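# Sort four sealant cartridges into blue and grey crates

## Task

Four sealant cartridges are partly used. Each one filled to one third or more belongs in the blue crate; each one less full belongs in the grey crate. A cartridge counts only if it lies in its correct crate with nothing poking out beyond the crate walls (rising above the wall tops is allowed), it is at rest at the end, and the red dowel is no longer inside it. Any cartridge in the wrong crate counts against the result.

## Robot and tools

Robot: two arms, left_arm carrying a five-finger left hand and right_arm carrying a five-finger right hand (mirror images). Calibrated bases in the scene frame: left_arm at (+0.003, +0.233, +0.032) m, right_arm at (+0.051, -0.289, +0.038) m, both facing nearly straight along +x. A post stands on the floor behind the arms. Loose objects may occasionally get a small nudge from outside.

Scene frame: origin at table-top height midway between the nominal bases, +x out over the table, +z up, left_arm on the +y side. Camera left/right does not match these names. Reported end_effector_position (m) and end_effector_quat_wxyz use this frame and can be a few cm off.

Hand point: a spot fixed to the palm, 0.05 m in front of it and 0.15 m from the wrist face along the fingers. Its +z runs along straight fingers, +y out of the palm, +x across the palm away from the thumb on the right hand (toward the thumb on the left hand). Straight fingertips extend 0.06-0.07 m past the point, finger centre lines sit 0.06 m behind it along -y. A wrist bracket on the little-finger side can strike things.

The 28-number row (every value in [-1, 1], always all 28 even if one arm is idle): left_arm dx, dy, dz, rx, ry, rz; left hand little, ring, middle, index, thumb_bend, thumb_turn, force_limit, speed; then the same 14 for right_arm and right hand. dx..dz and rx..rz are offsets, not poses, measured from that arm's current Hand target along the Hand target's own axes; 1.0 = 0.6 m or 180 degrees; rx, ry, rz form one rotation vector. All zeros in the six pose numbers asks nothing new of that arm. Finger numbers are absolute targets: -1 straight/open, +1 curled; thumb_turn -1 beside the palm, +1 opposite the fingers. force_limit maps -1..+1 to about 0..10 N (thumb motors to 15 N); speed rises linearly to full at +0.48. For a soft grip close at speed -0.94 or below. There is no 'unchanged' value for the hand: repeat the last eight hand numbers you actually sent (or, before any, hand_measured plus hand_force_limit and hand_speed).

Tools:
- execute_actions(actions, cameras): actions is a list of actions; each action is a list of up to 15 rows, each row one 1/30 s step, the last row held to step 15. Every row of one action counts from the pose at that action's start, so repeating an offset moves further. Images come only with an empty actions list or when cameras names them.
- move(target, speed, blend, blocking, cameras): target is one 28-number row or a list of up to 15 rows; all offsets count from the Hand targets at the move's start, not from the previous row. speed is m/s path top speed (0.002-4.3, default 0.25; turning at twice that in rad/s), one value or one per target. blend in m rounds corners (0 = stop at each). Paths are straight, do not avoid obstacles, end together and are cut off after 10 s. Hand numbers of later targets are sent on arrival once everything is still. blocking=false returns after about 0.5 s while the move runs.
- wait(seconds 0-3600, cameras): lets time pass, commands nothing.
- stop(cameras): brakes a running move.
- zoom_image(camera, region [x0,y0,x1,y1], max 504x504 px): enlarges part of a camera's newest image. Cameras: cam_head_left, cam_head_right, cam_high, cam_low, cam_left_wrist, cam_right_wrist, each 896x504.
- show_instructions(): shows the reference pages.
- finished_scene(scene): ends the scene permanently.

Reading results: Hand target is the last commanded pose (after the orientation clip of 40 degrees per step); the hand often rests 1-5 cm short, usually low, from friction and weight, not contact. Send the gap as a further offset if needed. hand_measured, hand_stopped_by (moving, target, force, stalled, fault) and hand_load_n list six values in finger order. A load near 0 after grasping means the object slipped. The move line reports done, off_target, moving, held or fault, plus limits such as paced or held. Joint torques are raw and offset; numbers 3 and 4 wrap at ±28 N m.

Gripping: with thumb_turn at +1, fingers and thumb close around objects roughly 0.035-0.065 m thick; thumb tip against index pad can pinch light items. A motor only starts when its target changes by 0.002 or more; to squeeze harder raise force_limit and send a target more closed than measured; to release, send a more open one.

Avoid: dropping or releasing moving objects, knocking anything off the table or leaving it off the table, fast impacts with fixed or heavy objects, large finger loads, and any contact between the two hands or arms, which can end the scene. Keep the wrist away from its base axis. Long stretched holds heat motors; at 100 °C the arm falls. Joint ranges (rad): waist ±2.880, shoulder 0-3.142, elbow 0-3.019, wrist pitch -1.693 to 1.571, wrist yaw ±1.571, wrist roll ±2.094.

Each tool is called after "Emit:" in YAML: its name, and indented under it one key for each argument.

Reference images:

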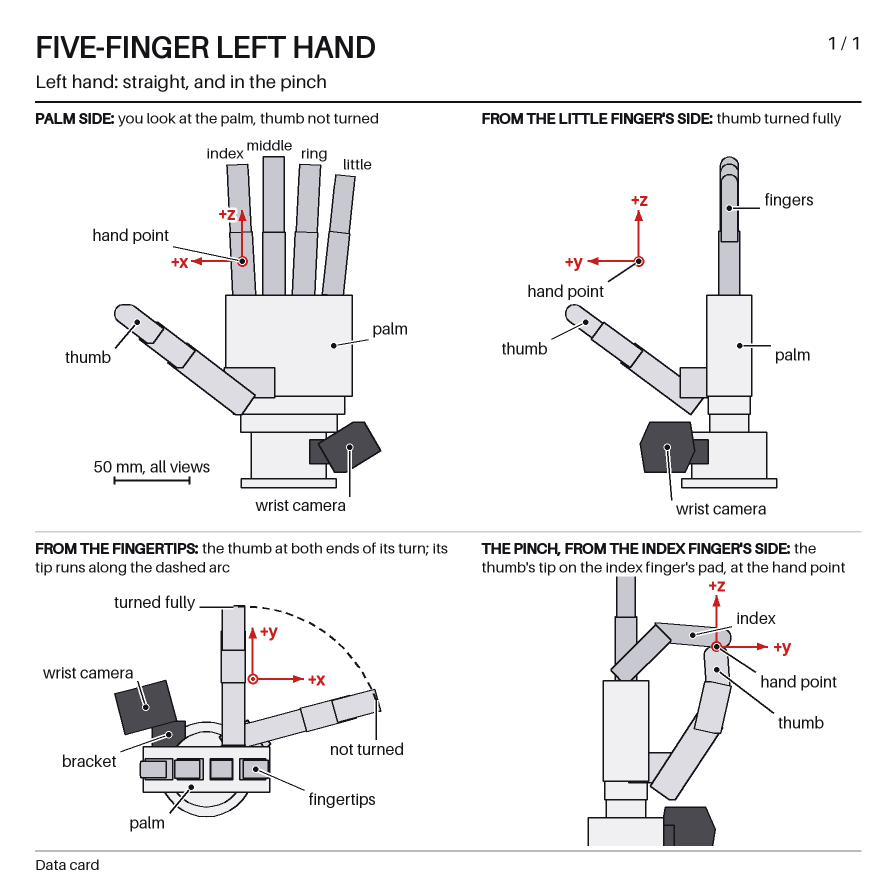

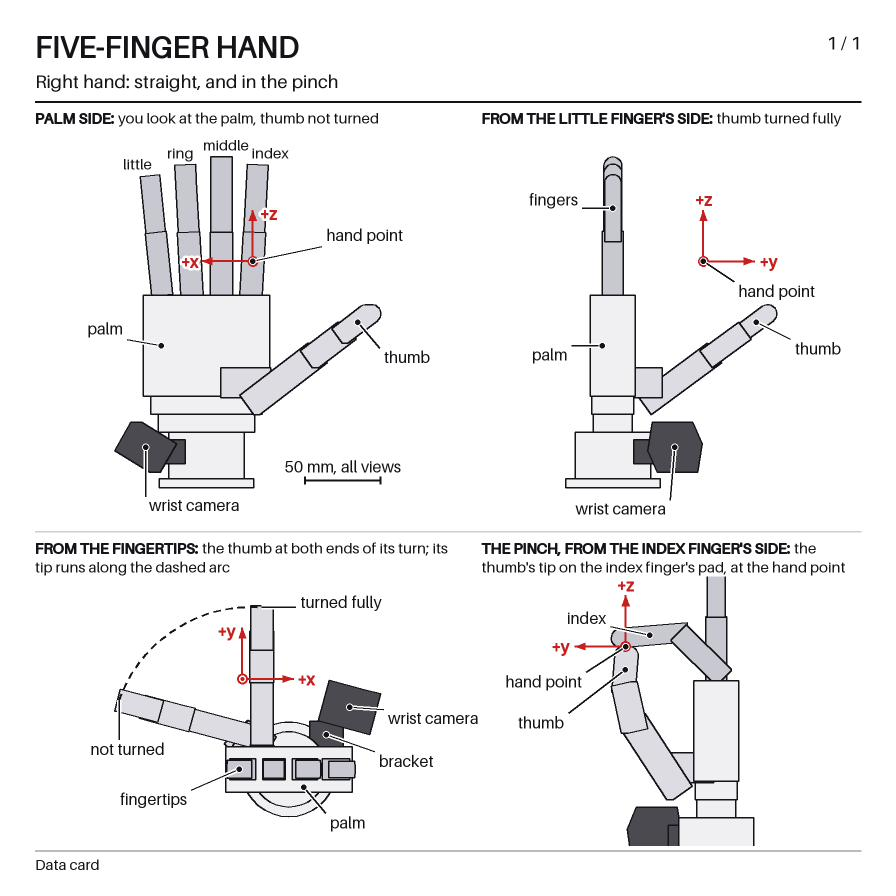

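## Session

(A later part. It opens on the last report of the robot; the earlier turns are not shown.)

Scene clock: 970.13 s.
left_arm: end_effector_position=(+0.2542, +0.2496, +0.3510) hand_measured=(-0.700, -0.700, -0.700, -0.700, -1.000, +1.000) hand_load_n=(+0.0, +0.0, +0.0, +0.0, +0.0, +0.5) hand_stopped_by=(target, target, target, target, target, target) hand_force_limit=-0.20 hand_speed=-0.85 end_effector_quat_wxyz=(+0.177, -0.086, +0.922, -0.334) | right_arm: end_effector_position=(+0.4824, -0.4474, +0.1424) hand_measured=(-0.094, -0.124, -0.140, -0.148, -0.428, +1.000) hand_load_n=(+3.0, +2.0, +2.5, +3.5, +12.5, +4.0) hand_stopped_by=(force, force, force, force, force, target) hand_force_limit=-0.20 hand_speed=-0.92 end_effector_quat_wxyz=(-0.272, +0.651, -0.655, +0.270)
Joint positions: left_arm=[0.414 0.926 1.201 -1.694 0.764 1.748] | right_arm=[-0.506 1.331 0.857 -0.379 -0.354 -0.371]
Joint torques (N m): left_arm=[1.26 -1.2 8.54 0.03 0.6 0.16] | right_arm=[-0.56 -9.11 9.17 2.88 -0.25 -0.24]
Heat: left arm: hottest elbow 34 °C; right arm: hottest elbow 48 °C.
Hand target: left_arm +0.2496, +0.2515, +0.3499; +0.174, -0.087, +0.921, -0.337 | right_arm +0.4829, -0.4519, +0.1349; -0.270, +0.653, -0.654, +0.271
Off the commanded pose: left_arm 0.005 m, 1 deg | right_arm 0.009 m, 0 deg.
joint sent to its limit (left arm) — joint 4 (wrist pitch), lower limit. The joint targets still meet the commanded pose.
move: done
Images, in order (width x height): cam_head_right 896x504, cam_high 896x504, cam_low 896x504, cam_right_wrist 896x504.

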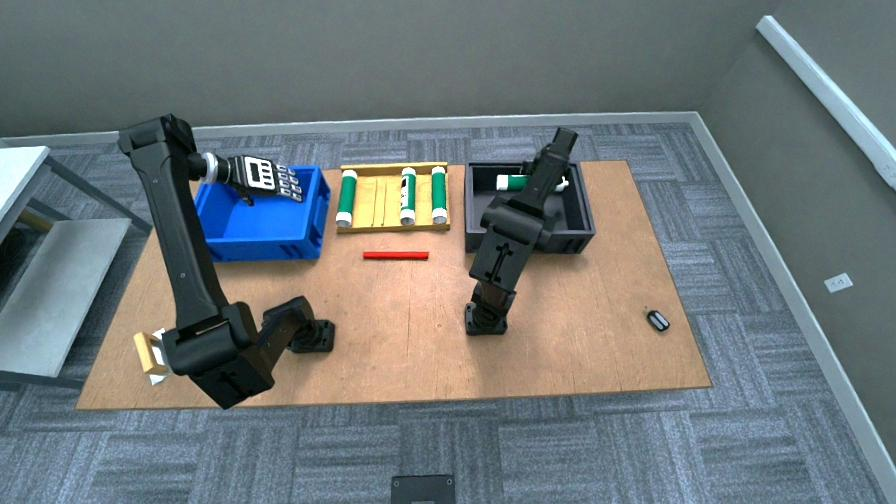

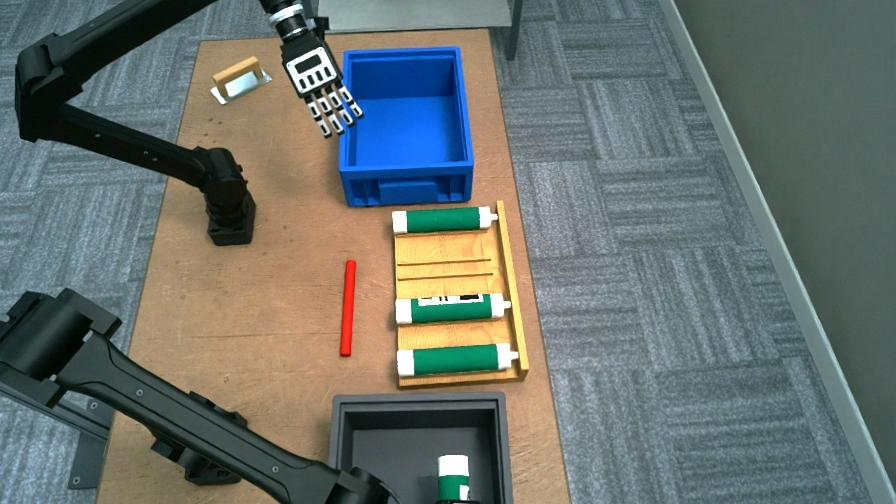

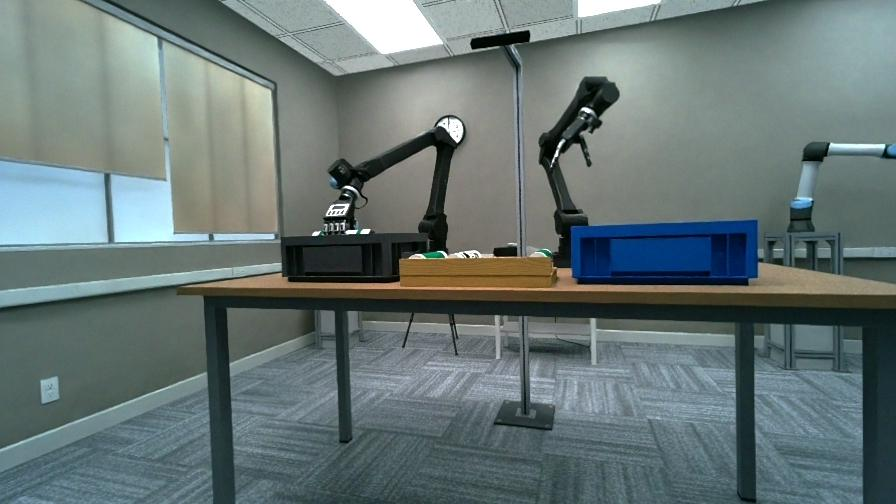

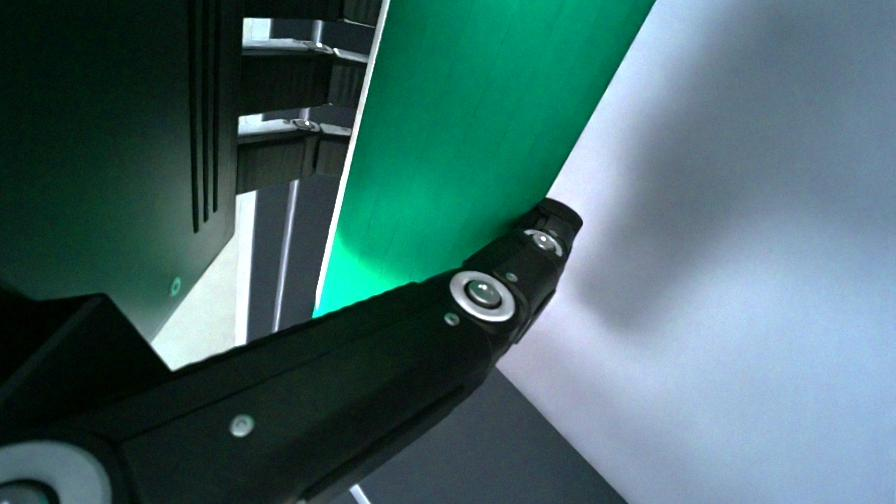

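Emit:
move:
  target: [0,0,0,0,0,0,-0.7,-0.7,-0.7,-0.7,-1,1,-0.2,-0.85,0,0.0825,0.0707,0,0,0,0.1,0.1,0.1,0.1,0.1,1,-0.2,-0.92]
  cameras: ["cam_high","cam_right_wrist","cam_head_right","cam_head_left"]
  speed: 0.06

Emit:
zoom_image:
  camera: "cam_head_right"
  region: [450, 120, 610, 270]

Emit:
zoom_image:
  camera: "cam_head_left"
  region: [450, 120, 610, 270]

Scene clock: 981.33 s.
left_arm: end_effector_position=(+0.2542, +0.2496, +0.3510) hand_measured=(-0.700, -0.700, -0.700, -0.700, -1.000, +1.000) hand_load_n=(+0.0, -0.5, +0.0, +0.0, +0.0, +0.0) hand_stopped_by=(target, target, target, target, target, target) hand_force_limit=-0.20 hand_speed=-0.85 end_effector_quat_wxyz=(+0.177, -0.086, +0.922, -0.334) | right_arm: end_effector_position=(+0.4792, -0.4467, +0.0776) hand_measured=(-0.094, -0.124, -0.140, -0.148, -0.428, +1.000) hand_load_n=(+3.0, +2.0, +2.0, +3.5, +12.5, +4.0) hand_stopped_by=(force, force, force, force, force, target) hand_force_limit=-0.20 hand_speed=-0.92 end_effector_quat_wxyz=(-0.272, +0.652, -0.654, +0.270)
Joint positions: left_arm=[0.414 0.926 1.201 -1.694 0.764 1.748] | right_arm=[-0.509 1.434 0.755 -0.176 -0.358 -0.376]
Joint torques (N m): left_arm=[1.14 -1.26 8.54 0.01 0.59 0.15] | right_arm=[-0.67 -9.93 8.06 2.84 -0.26 -0.24]
Heat: left arm: hottest elbow 34 °C; right arm: hottest elbow 48 °C.
Hand target: left_arm +0.2496, +0.2515, +0.3499; +0.174, -0.087, +0.921, -0.337 | right_arm +0.4778, -0.4520, +0.0697; -0.270, +0.653, -0.654, +0.271
Off the commanded pose: left_arm 0.005 m, 1 deg | right_arm 0.009 m, 0 deg.
joint sent to its limit (left arm) — joint 4 (wrist pitch), lower limit. The joint targets still meet the commanded pose.
move: done
Images, in order (width x height): cam_head_left 896x504, cam_head_right 896x504, cam_high 896x504, cam_right_wrist 896x504.

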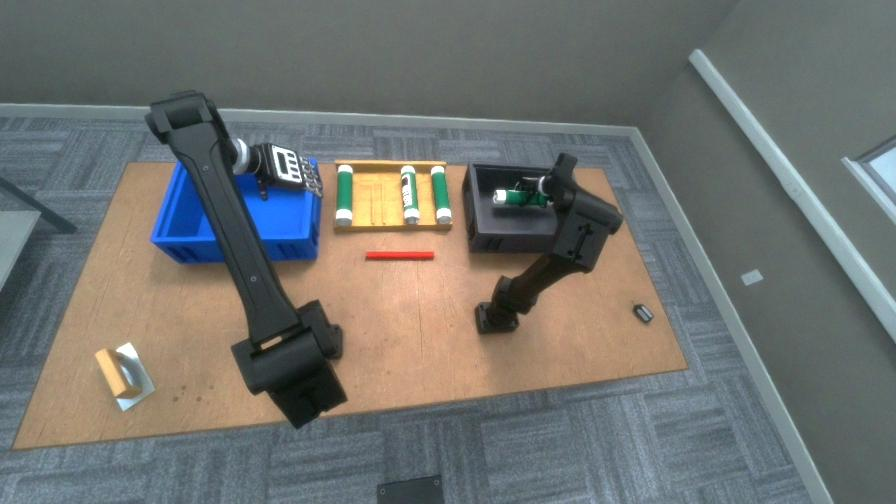

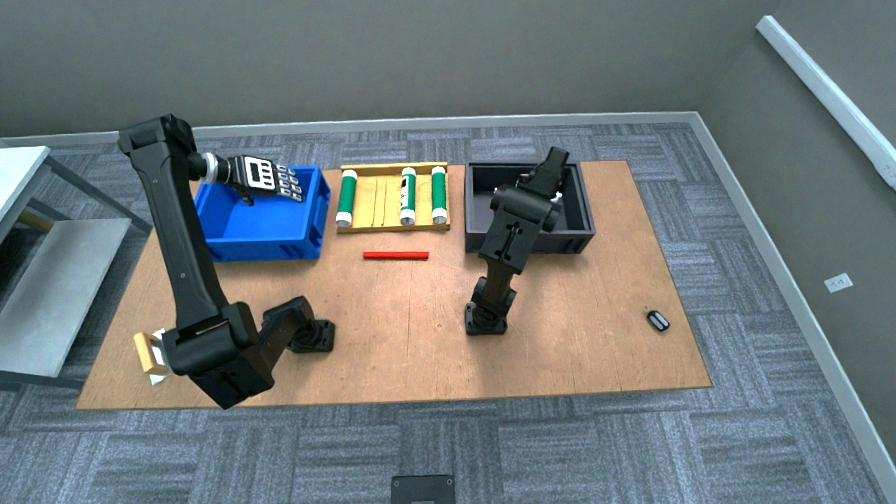

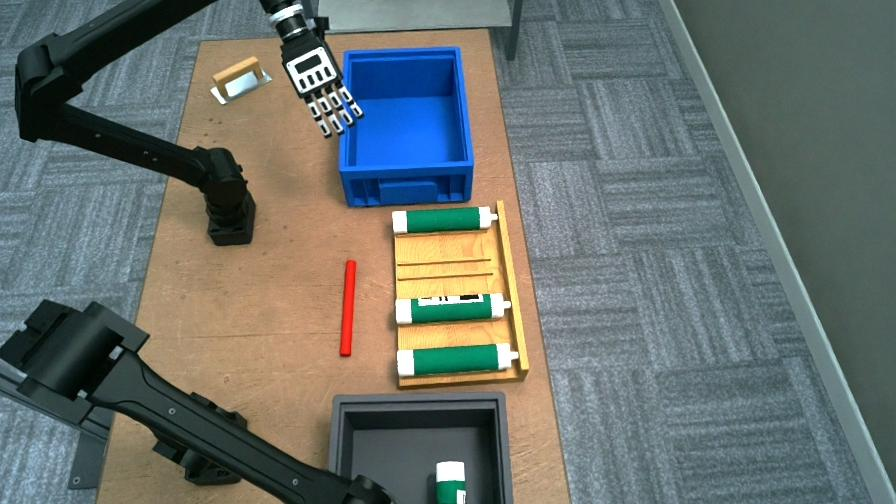

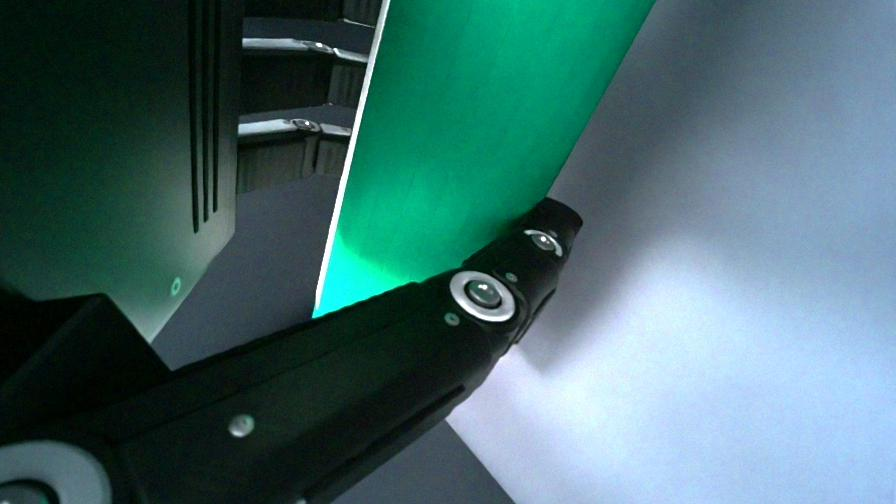

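Scaled by 3.150.

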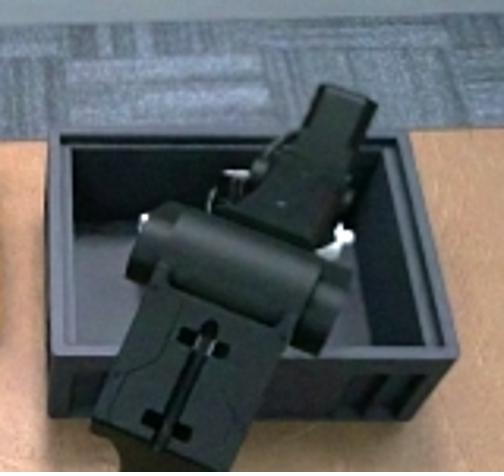

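Scaled by 3.150.

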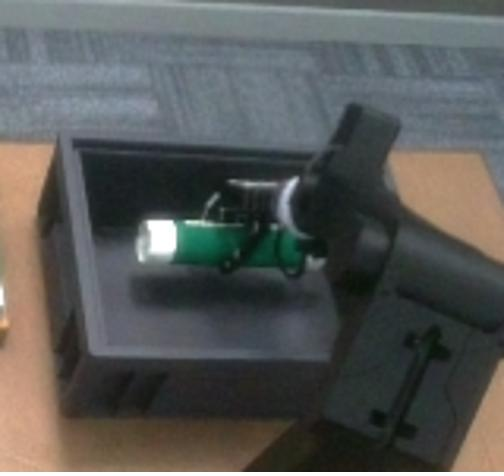

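Emit:
move:
  target: [0,0,0,0,0,0,-0.7,-0.7,-0.7,-0.7,-1,1,-0.2,-0.85,0,0.0354,0.0354,0,0,0,0.1,0.1,0.1,0.1,0.1,1,-0.2,-0.92]
  cameras: ["cam_right_wrist","cam_head_left"]
  speed: 0.04

Emit:
zoom_image:
  camera: "cam_head_left"
  region: [450, 120, 610, 270]

Scene clock: 987.57 s.
left_arm: end_effector_position=(+0.2542, +0.2496, +0.3510) hand_measured=(-0.700, -0.700, -0.700, -0.700, -1.000, +1.000) hand_load_n=(+0.0, +0.0, +0.0, +0.0, +0.0, +0.0) hand_stopped_by=(target, target, target, target, target, target) hand_force_limit=-0.20 hand_speed=-0.85 end_effector_quat_wxyz=(+0.177, -0.086, +0.922, -0.334) | right_arm: end_effector_position=(+0.4803, -0.4473, +0.0485) hand_measured=(-0.094, -0.124, -0.140, -0.148, -0.428, +1.000) hand_load_n=(+3.0, +2.0, +2.0, +3.5, +12.5, +4.5) hand_stopped_by=(force, force, force, force, force, target) hand_force_limit=-0.20 hand_speed=-0.92 end_effector_quat_wxyz=(-0.273, +0.652, -0.653, +0.271)
Joint positions: left_arm=[0.414 0.926 1.201 -1.694 0.764 1.748] | right_arm=[-0.509 1.499 0.724 -0.077 -0.358 -0.377]
Joint torques (N m): left_arm=[1.14 -1.26 8.58 0.02 0.58 0.14] | right_arm=[-0.97 -10.29 7.39 2.91 -0.25 -0.24]
Heat: left arm: hottest elbow 34 °C; right arm: hottest elbow 48 °C.
Hand target: left_arm +0.2496, +0.2515, +0.3499; +0.174, -0.087, +0.921, -0.337 | right_arm +0.4778, -0.4520, +0.0397; -0.270, +0.653, -0.654, +0.271
Off the commanded pose: left_arm 0.005 m, 1 deg | right_arm 0.010 m, 0 deg.
joint sent to its limit (left arm) — joint 4 (wrist pitch), lower limit. The joint targets still meet the commanded pose.
move: done
Images, in order (width x height): cam_head_left 896x504, cam_right_wrist 896x504.

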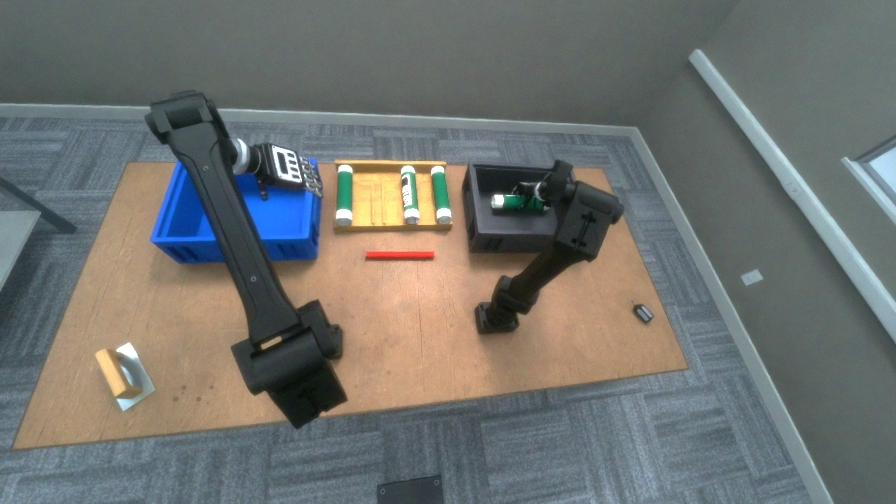

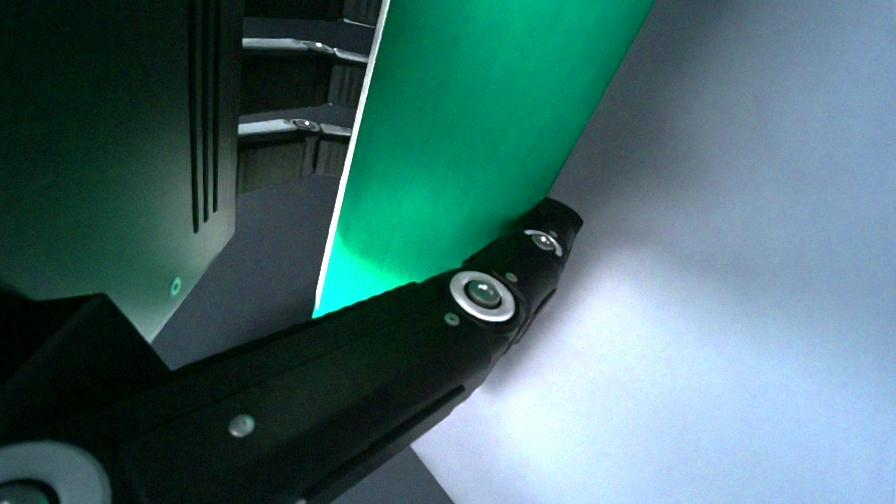

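Scaled by 3.150.

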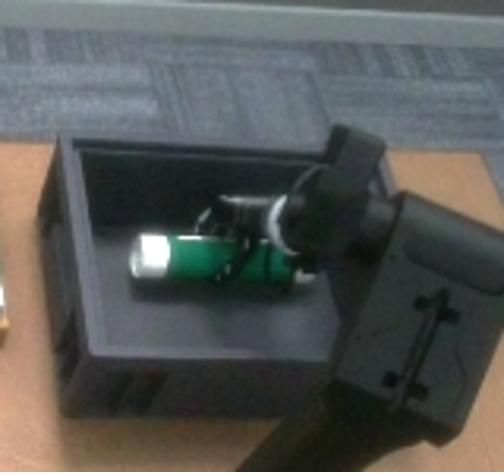

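Emit:
move:
  target: [0,0,0,0,0,0,-0.7,-0.7,-0.7,-0.7,-1,1,-0.2,-0.85,0,0.0095,0.0095,0,0,0,0.1,0.1,0.1,0.1,0.1,1,-0.2,-0.92]
  cameras: ["cam_right_wrist","cam_head_left"]
  speed: 0.04

Emit:
zoom_image:
  camera: "cam_head_left"
  region: [480, 180, 580, 230]

Scene clock: 992.07 s.
left_arm: end_effector_position=(+0.2542, +0.2496, +0.3510) hand_measured=(-0.700, -0.700, -0.700, -0.700, -1.000, +1.000) hand_load_n=(+0.0, +0.0, +0.0, +0.0, +0.0, +0.0) hand_stopped_by=(target, target, target, target, target, target) hand_force_limit=-0.20 hand_speed=-0.85 end_effector_quat_wxyz=(+0.177, -0.086, +0.922, -0.334) | right_arm: end_effector_position=(+0.4801, -0.4472, +0.0400) hand_measured=(-0.094, -0.124, -0.140, -0.148, -0.428, +1.000) hand_load_n=(+3.0, +2.0, +2.0, +4.0, +12.0, +4.0) hand_stopped_by=(force, force, force, force, force, target) hand_force_limit=-0.20 hand_speed=-0.92 end_effector_quat_wxyz=(-0.273, +0.652, -0.654, +0.270)
Joint positions: left_arm=[0.414 0.926 1.201 -1.694 0.764 1.748] | right_arm=[-0.509 1.519 0.716 -0.05 -0.358 -0.377]
Joint torques (N m): left_arm=[1.08 -1.38 8.53 0.09 0.59 0.15] | right_arm=[-1.03 -10.29 7.38 2.82 -0.25 -0.23]
Heat: left arm: hottest elbow 34 °C; right arm: hottest elbow 47 °C.
Hand target: left_arm +0.2496, +0.2515, +0.3499; +0.174, -0.087, +0.921, -0.337 | right_arm +0.4778, -0.4520, +0.0317; -0.270, +0.653, -0.654, +0.271
Off the commanded pose: left_arm 0.005 m, 1 deg | right_arm 0.010 m, 0 deg.
joint sent to its limit (left arm) — joint 4 (wrist pitch), lower limit. The joint targets still meet the commanded pose.
move: done
Images, in order (width x height): cam_head_left 896x504, cam_right_wrist 896x504.

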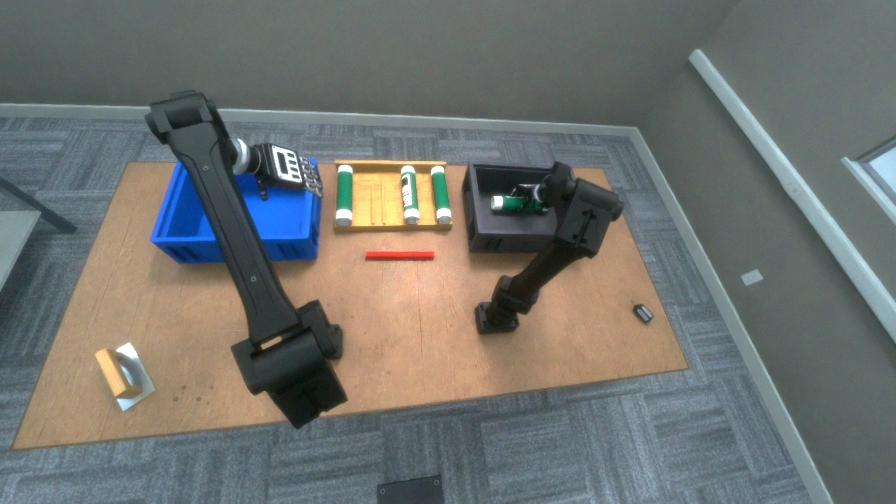

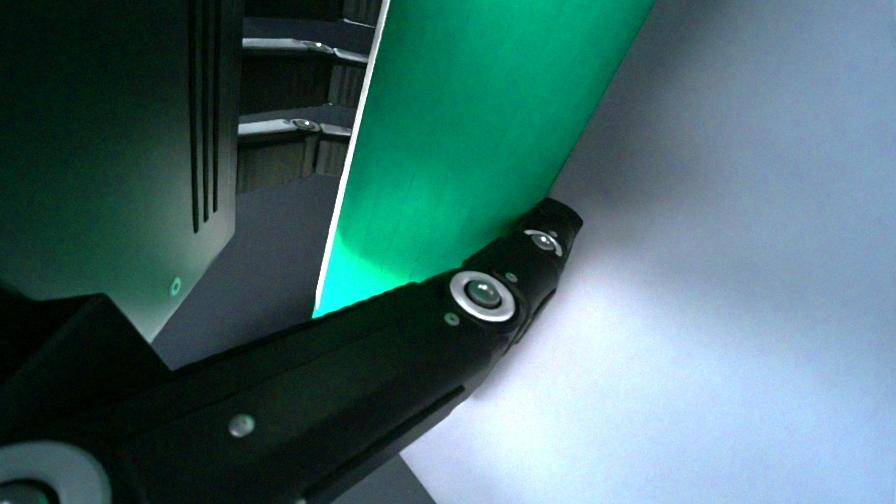

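Scaled by 5.040.

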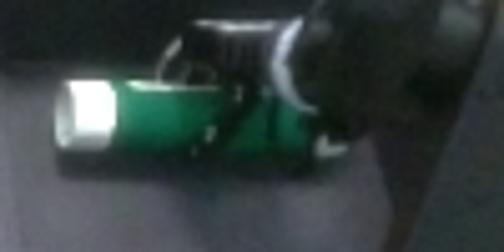

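Emit:
move:
  target: [0,0,0,0,0,0,-0.7,-0.7,-0.7,-0.7,-1,1,-0.2,-0.85,0,0.006,0.006,0,0,0,0.1,0.1,0.1,0.1,0.1,1,-0.2,-0.92]
  cameras: ["cam_head_left"]
  speed: 0.04

Emit:
zoom_image:
  camera: "cam_head_left"
  region: [480, 180, 580, 230]

Scene clock: 996.70 s.
left_arm: end_effector_position=(+0.2542, +0.2496, +0.3510) hand_measured=(-0.700, -0.700, -0.700, -0.700, -1.000, +1.000) hand_load_n=(+0.0, +0.0, +0.0, +0.0, +0.0, +0.0) hand_stopped_by=(target, target, target, target, target, target) hand_force_limit=-0.20 hand_speed=-0.85 end_effector_quat_wxyz=(+0.177, -0.086, +0.922, -0.334) | right_arm: end_effector_position=(+0.4822, -0.4484, +0.0370) hand_measured=(-0.094, -0.124, -0.140, -0.148, -0.428, +1.000) hand_load_n=(+3.0, +2.0, +2.0, +3.5, +12.5, +4.0) hand_stopped_by=(force, force, force, force, force, target) hand_force_limit=-0.20 hand_speed=-0.92 end_effector_quat_wxyz=(-0.273, +0.652, -0.653, +0.273)
Joint positions: left_arm=[0.414 0.926 1.201 -1.694 0.764 1.748] | right_arm=[-0.509 1.531 0.716 -0.033 -0.358 -0.377]
Joint torques (N m): left_arm=[1.32 -1.26 8.59 0.08 0.6 0.15] | right_arm=[-0.73 -10.23 6.78 2.89 -0.25 -0.22]
Heat: left arm: hottest elbow 34 °C; right arm: hottest elbow 47 °C.
Hand target: left_arm +0.2496, +0.2515, +0.3499; +0.174, -0.087, +0.921, -0.337 | right_arm +0.4778, -0.4520, +0.0266; -0.270, +0.653, -0.654, +0.271
Off the commanded pose: left_arm 0.005 m, 1 deg | right_arm 0.012 m, 0 deg.
joint sent to its limit (left arm) — joint 4 (wrist pitch), lower limit. The joint targets still meet the commanded pose.
move: off_target (right_arm)

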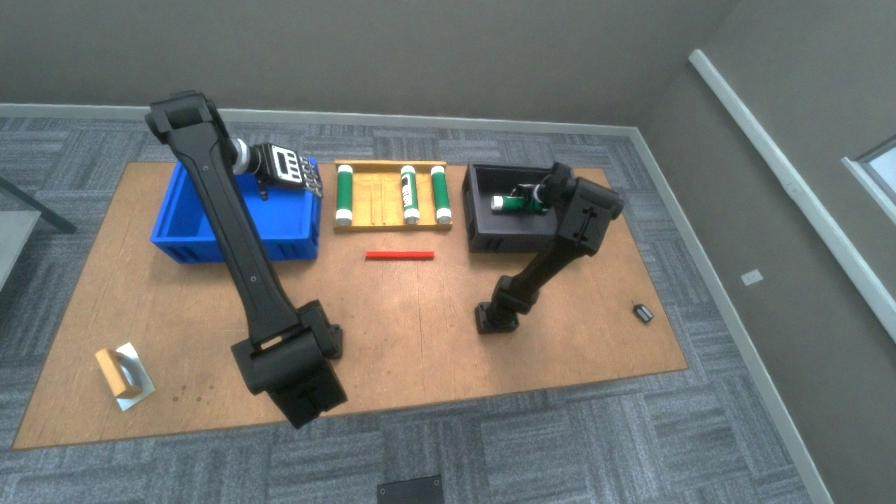

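Scaled by 5.040.

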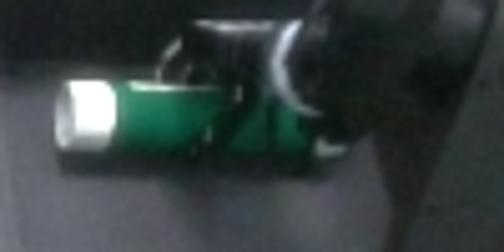

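Emit:
move:
  target: [0,0,0,0,0,0,-0.7,-0.7,-0.7,-0.7,-1,1,-0.2,-0.85,0,0.0065,0.0055,0,0,0,0.1,0.1,0.1,0.1,0.1,1,-0.2,-0.92]
  cameras: ["cam_head_left","cam_right_wrist"]
  speed: 0.04

Emit:
zoom_image:
  camera: "cam_head_left"
  region: [480, 180, 580, 230]

Scene clock: 1001.20 s.
left_arm: end_effector_position=(+0.2542, +0.2496, +0.3510) hand_measured=(-0.700, -0.700, -0.700, -0.700, -1.000, +1.000) hand_load_n=(+0.0, +0.0, +0.0, +0.0, +0.0, +0.0) hand_stopped_by=(target, target, target, target, target, target) hand_force_limit=-0.20 hand_speed=-0.85 end_effector_quat_wxyz=(+0.177, -0.086, +0.922, -0.334) | right_arm: end_effector_position=(+0.4821, -0.4484, +0.0346) hand_measured=(-0.094, -0.124, -0.140, -0.148, -0.428, +1.000) hand_load_n=(+3.0, +2.0, +1.5, +3.5, +12.5, +4.0) hand_stopped_by=(force, force, force, force, force, target) hand_force_limit=-0.20 hand_speed=-0.92 end_effector_quat_wxyz=(-0.274, +0.652, -0.652, +0.274)
Joint positions: left_arm=[0.414 0.926 1.201 -1.694 0.764 1.748] | right_arm=[-0.51 1.536 0.71 -0.018 -0.36 -0.377]
Joint torques (N m): left_arm=[1.26 -1.32 8.58 0.08 0.6 0.15] | right_arm=[-0.56 -9.99 6.74 2.95 -0.22 -0.24]
Heat: left arm: hottest elbow 34 °C; right arm: hottest elbow 47 °C.
Hand target: left_arm +0.2496, +0.2515, +0.3499; +0.174, -0.087, +0.921, -0.337 | right_arm +0.4773, -0.4521, +0.0215; -0.270, +0.653, -0.654, +0.271
Off the commanded pose: left_arm 0.005 m, 1 deg | right_arm 0.014 m, 1 deg.
joint sent to its limit (left arm) — joint 4 (wrist pitch), lower limit. The joint targets still meet the commanded pose.
move: off_target (right_arm)

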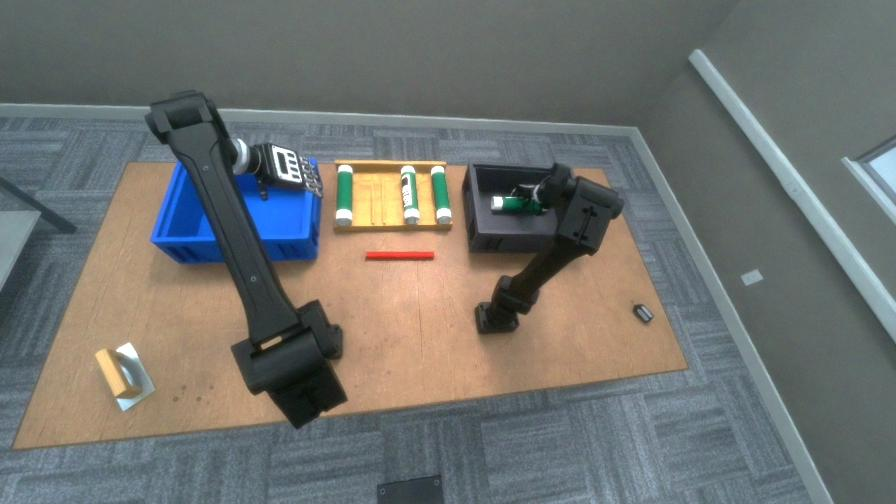

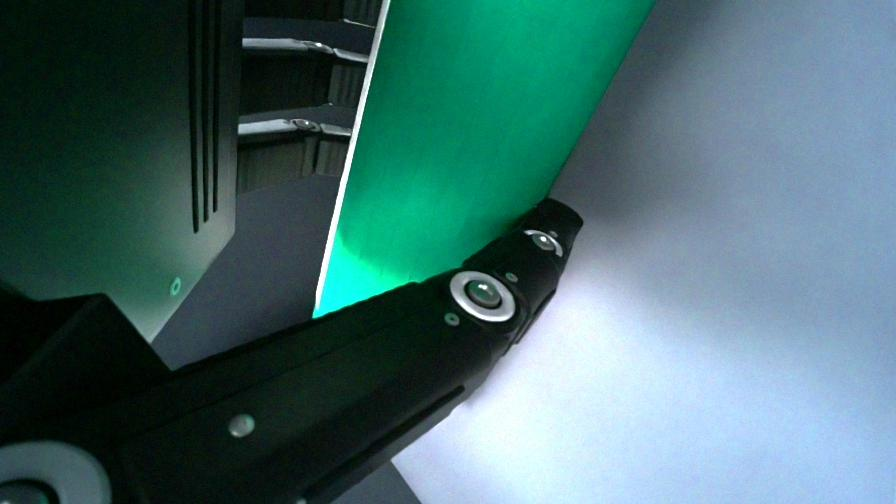

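Scaled by 5.040.

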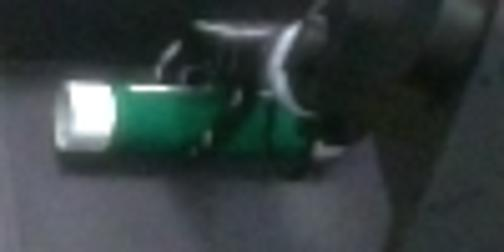

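Emit:
move:
  target: [0,0,0,0,0,0,-0.7,-0.7,-0.7,-0.7,-1,1,-0.2,-0.85,0,0.006,0.006,0,0,0,0.1,0.1,0.1,0.1,0.1,1,-0.2,-0.92]
  cameras: ["cam_head_left","cam_right_wrist"]
  speed: 0.04

Emit:
zoom_image:
  camera: "cam_head_left"
  region: [480, 180, 580, 230]

Scene clock: 1006.80 s.
left_arm: end_effector_position=(+0.2542, +0.2496, +0.3510) hand_measured=(-0.700, -0.700, -0.700, -0.700, -1.000, +1.000) hand_load_n=(+0.0, +0.0, +0.0, +0.0, +0.0, +0.0) hand_stopped_by=(target, target, target, target, target, target) hand_force_limit=-0.20 hand_speed=-0.85 end_effector_quat_wxyz=(+0.177, -0.086, +0.922, -0.334) | right_arm: end_effector_position=(+0.4826, -0.4477, +0.0339) hand_measured=(-0.094, -0.124, -0.140, -0.148, -0.428, +1.000) hand_load_n=(+3.0, +1.5, +1.0, +3.0, +13.0, +4.0) hand_stopped_by=(force, force, force, force, force, target) hand_force_limit=-0.20 hand_speed=-0.92 end_effector_quat_wxyz=(-0.277, +0.652, -0.649, +0.277)
Joint positions: left_arm=[0.414 0.926 1.201 -1.694 0.764 1.748] | right_arm=[-0.51 1.537 0.705 -0.004 -0.365 -0.377]
Joint torques (N m): left_arm=[1.38 -1.44 8.51 0.06 0.59 0.16] | right_arm=[-1.38 -9 6.86 3.14 -0.08 -0.25]
Heat: left arm: hottest elbow 34 °C; right arm: hottest elbow 46 °C.
Hand target: left_arm +0.2496, +0.2515, +0.3499; +0.174, -0.087, +0.921, -0.337 | right_arm +0.4773, -0.4521, +0.0165; -0.270, +0.653, -0.654, +0.271
Off the commanded pose: left_arm 0.005 m, 1 deg | right_arm 0.019 m, 1 deg.
joint sent to its limit (left arm) — joint 4 (wrist pitch), lower limit. The joint targets still meet the commanded pose.
move: off_target (right_arm)

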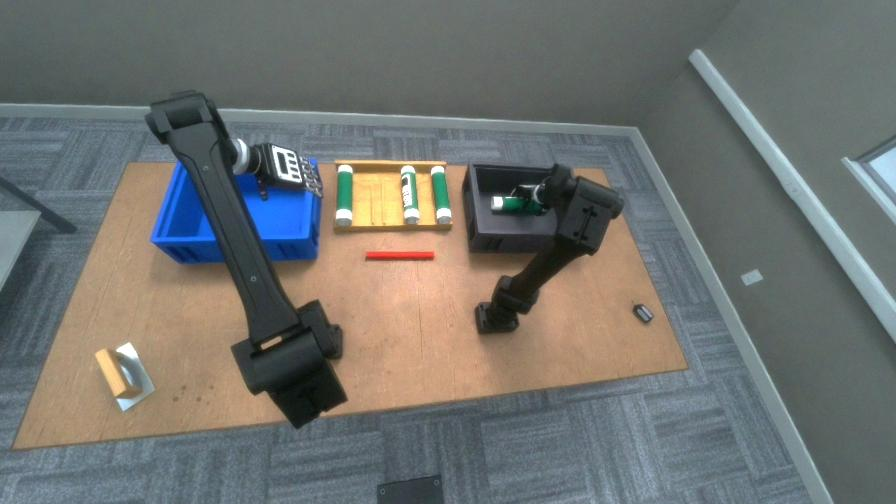

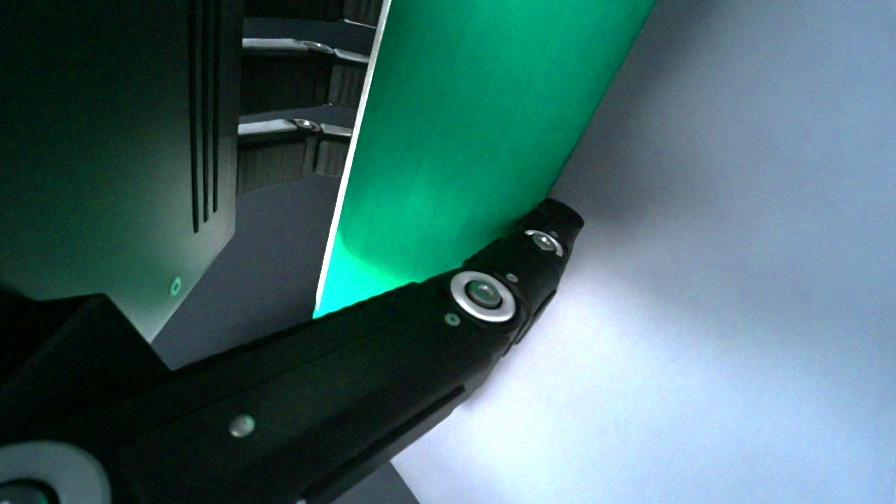

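Scaled by 5.040.

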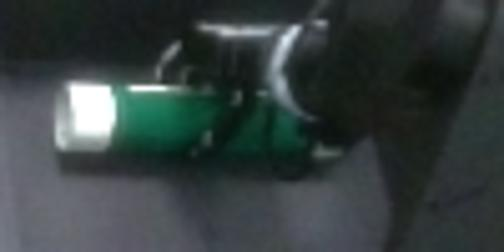

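Emit:
move:
  target: [0,0,0,0,0,0,-0.7,-0.7,-0.7,-0.7,-1,1,-0.2,-0.85,0,0,0,0,0,0,-0.4,-0.4,-0.4,-0.4,-1,1,-0.2,-0.85]
  cameras: ["cam_head_left","cam_right_wrist"]
  speed: 0.04

Emit:
zoom_image:
  camera: "cam_head_left"
  region: [480, 180, 580, 230]

Scene clock: 1020.27 s.
left_arm: end_effector_position=(+0.2542, +0.2496, +0.3510) hand_measured=(-0.700, -0.700, -0.700, -0.700, -1.000, +1.000) hand_load_n=(+0.0, -0.5, +0.0, +0.0, +0.0, +0.0) hand_stopped_by=(target, target, target, target, target, target) hand_force_limit=-0.20 hand_speed=-0.85 end_effector_quat_wxyz=(+0.177, -0.086, +0.922, -0.334) | right_arm: end_effector_position=(+0.4822, -0.4501, +0.0342) hand_measured=(-0.400, -0.400, -0.398, -0.400, -1.000, +1.000) hand_load_n=(+0.0, -0.5, -5.0, +0.0, +0.0, +0.0) hand_stopped_by=(target, target, target, target, target, target) hand_force_limit=-0.20 hand_speed=-0.85 end_effector_quat_wxyz=(-0.279, +0.650, -0.650, +0.279)
Joint positions: left_arm=[0.414 0.926 1.201 -1.694 0.764 1.748] | right_arm=[-0.517 1.537 0.703 0.003 -0.369 -0.377]
Joint torques (N m): left_arm=[1.38 -1.32 8.54 0.05 0.59 0.16] | right_arm=[-0.44 -9.23 6.95 2.92 0.1 -0.24]
Heat: left arm: hottest elbow 34 °C; right arm: hottest elbow 45 °C.
Hand target: left_arm +0.2496, +0.2515, +0.3499; +0.174, -0.087, +0.921, -0.337 | right_arm +0.4773, -0.4520, +0.0164; -0.270, +0.653, -0.654, +0.271
Off the commanded pose: left_arm 0.005 m, 1 deg | right_arm 0.018 m, 1 deg.
joint sent to its limit (left arm) — joint 4 (wrist pitch), lower limit. The joint targets still meet the commanded pose.
move: done

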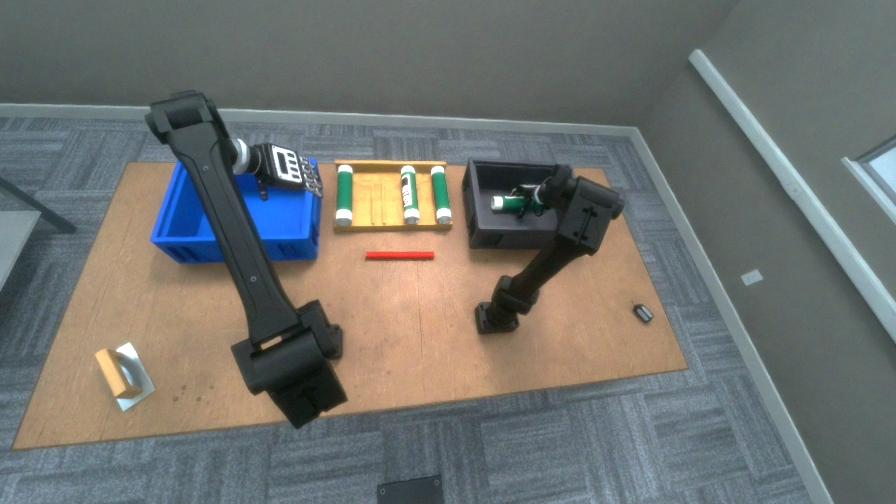

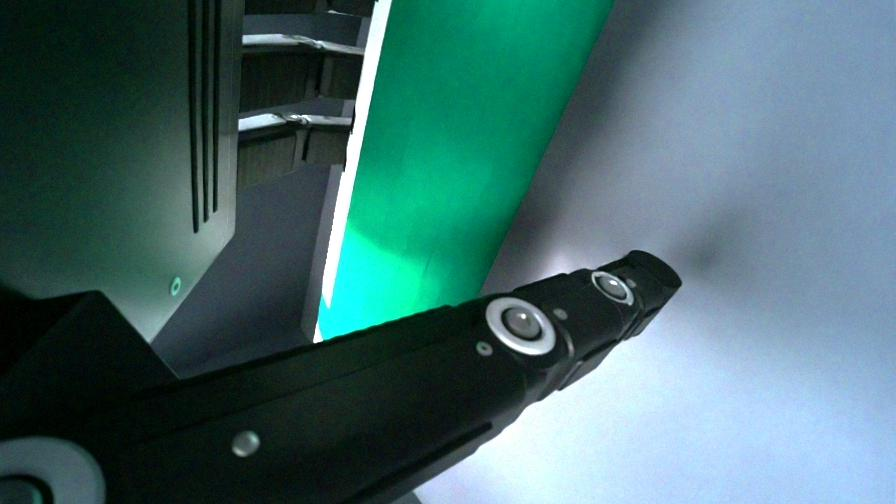

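Scaled by 5.040.

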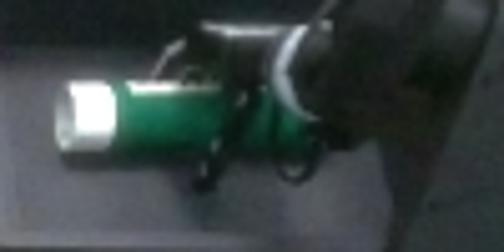

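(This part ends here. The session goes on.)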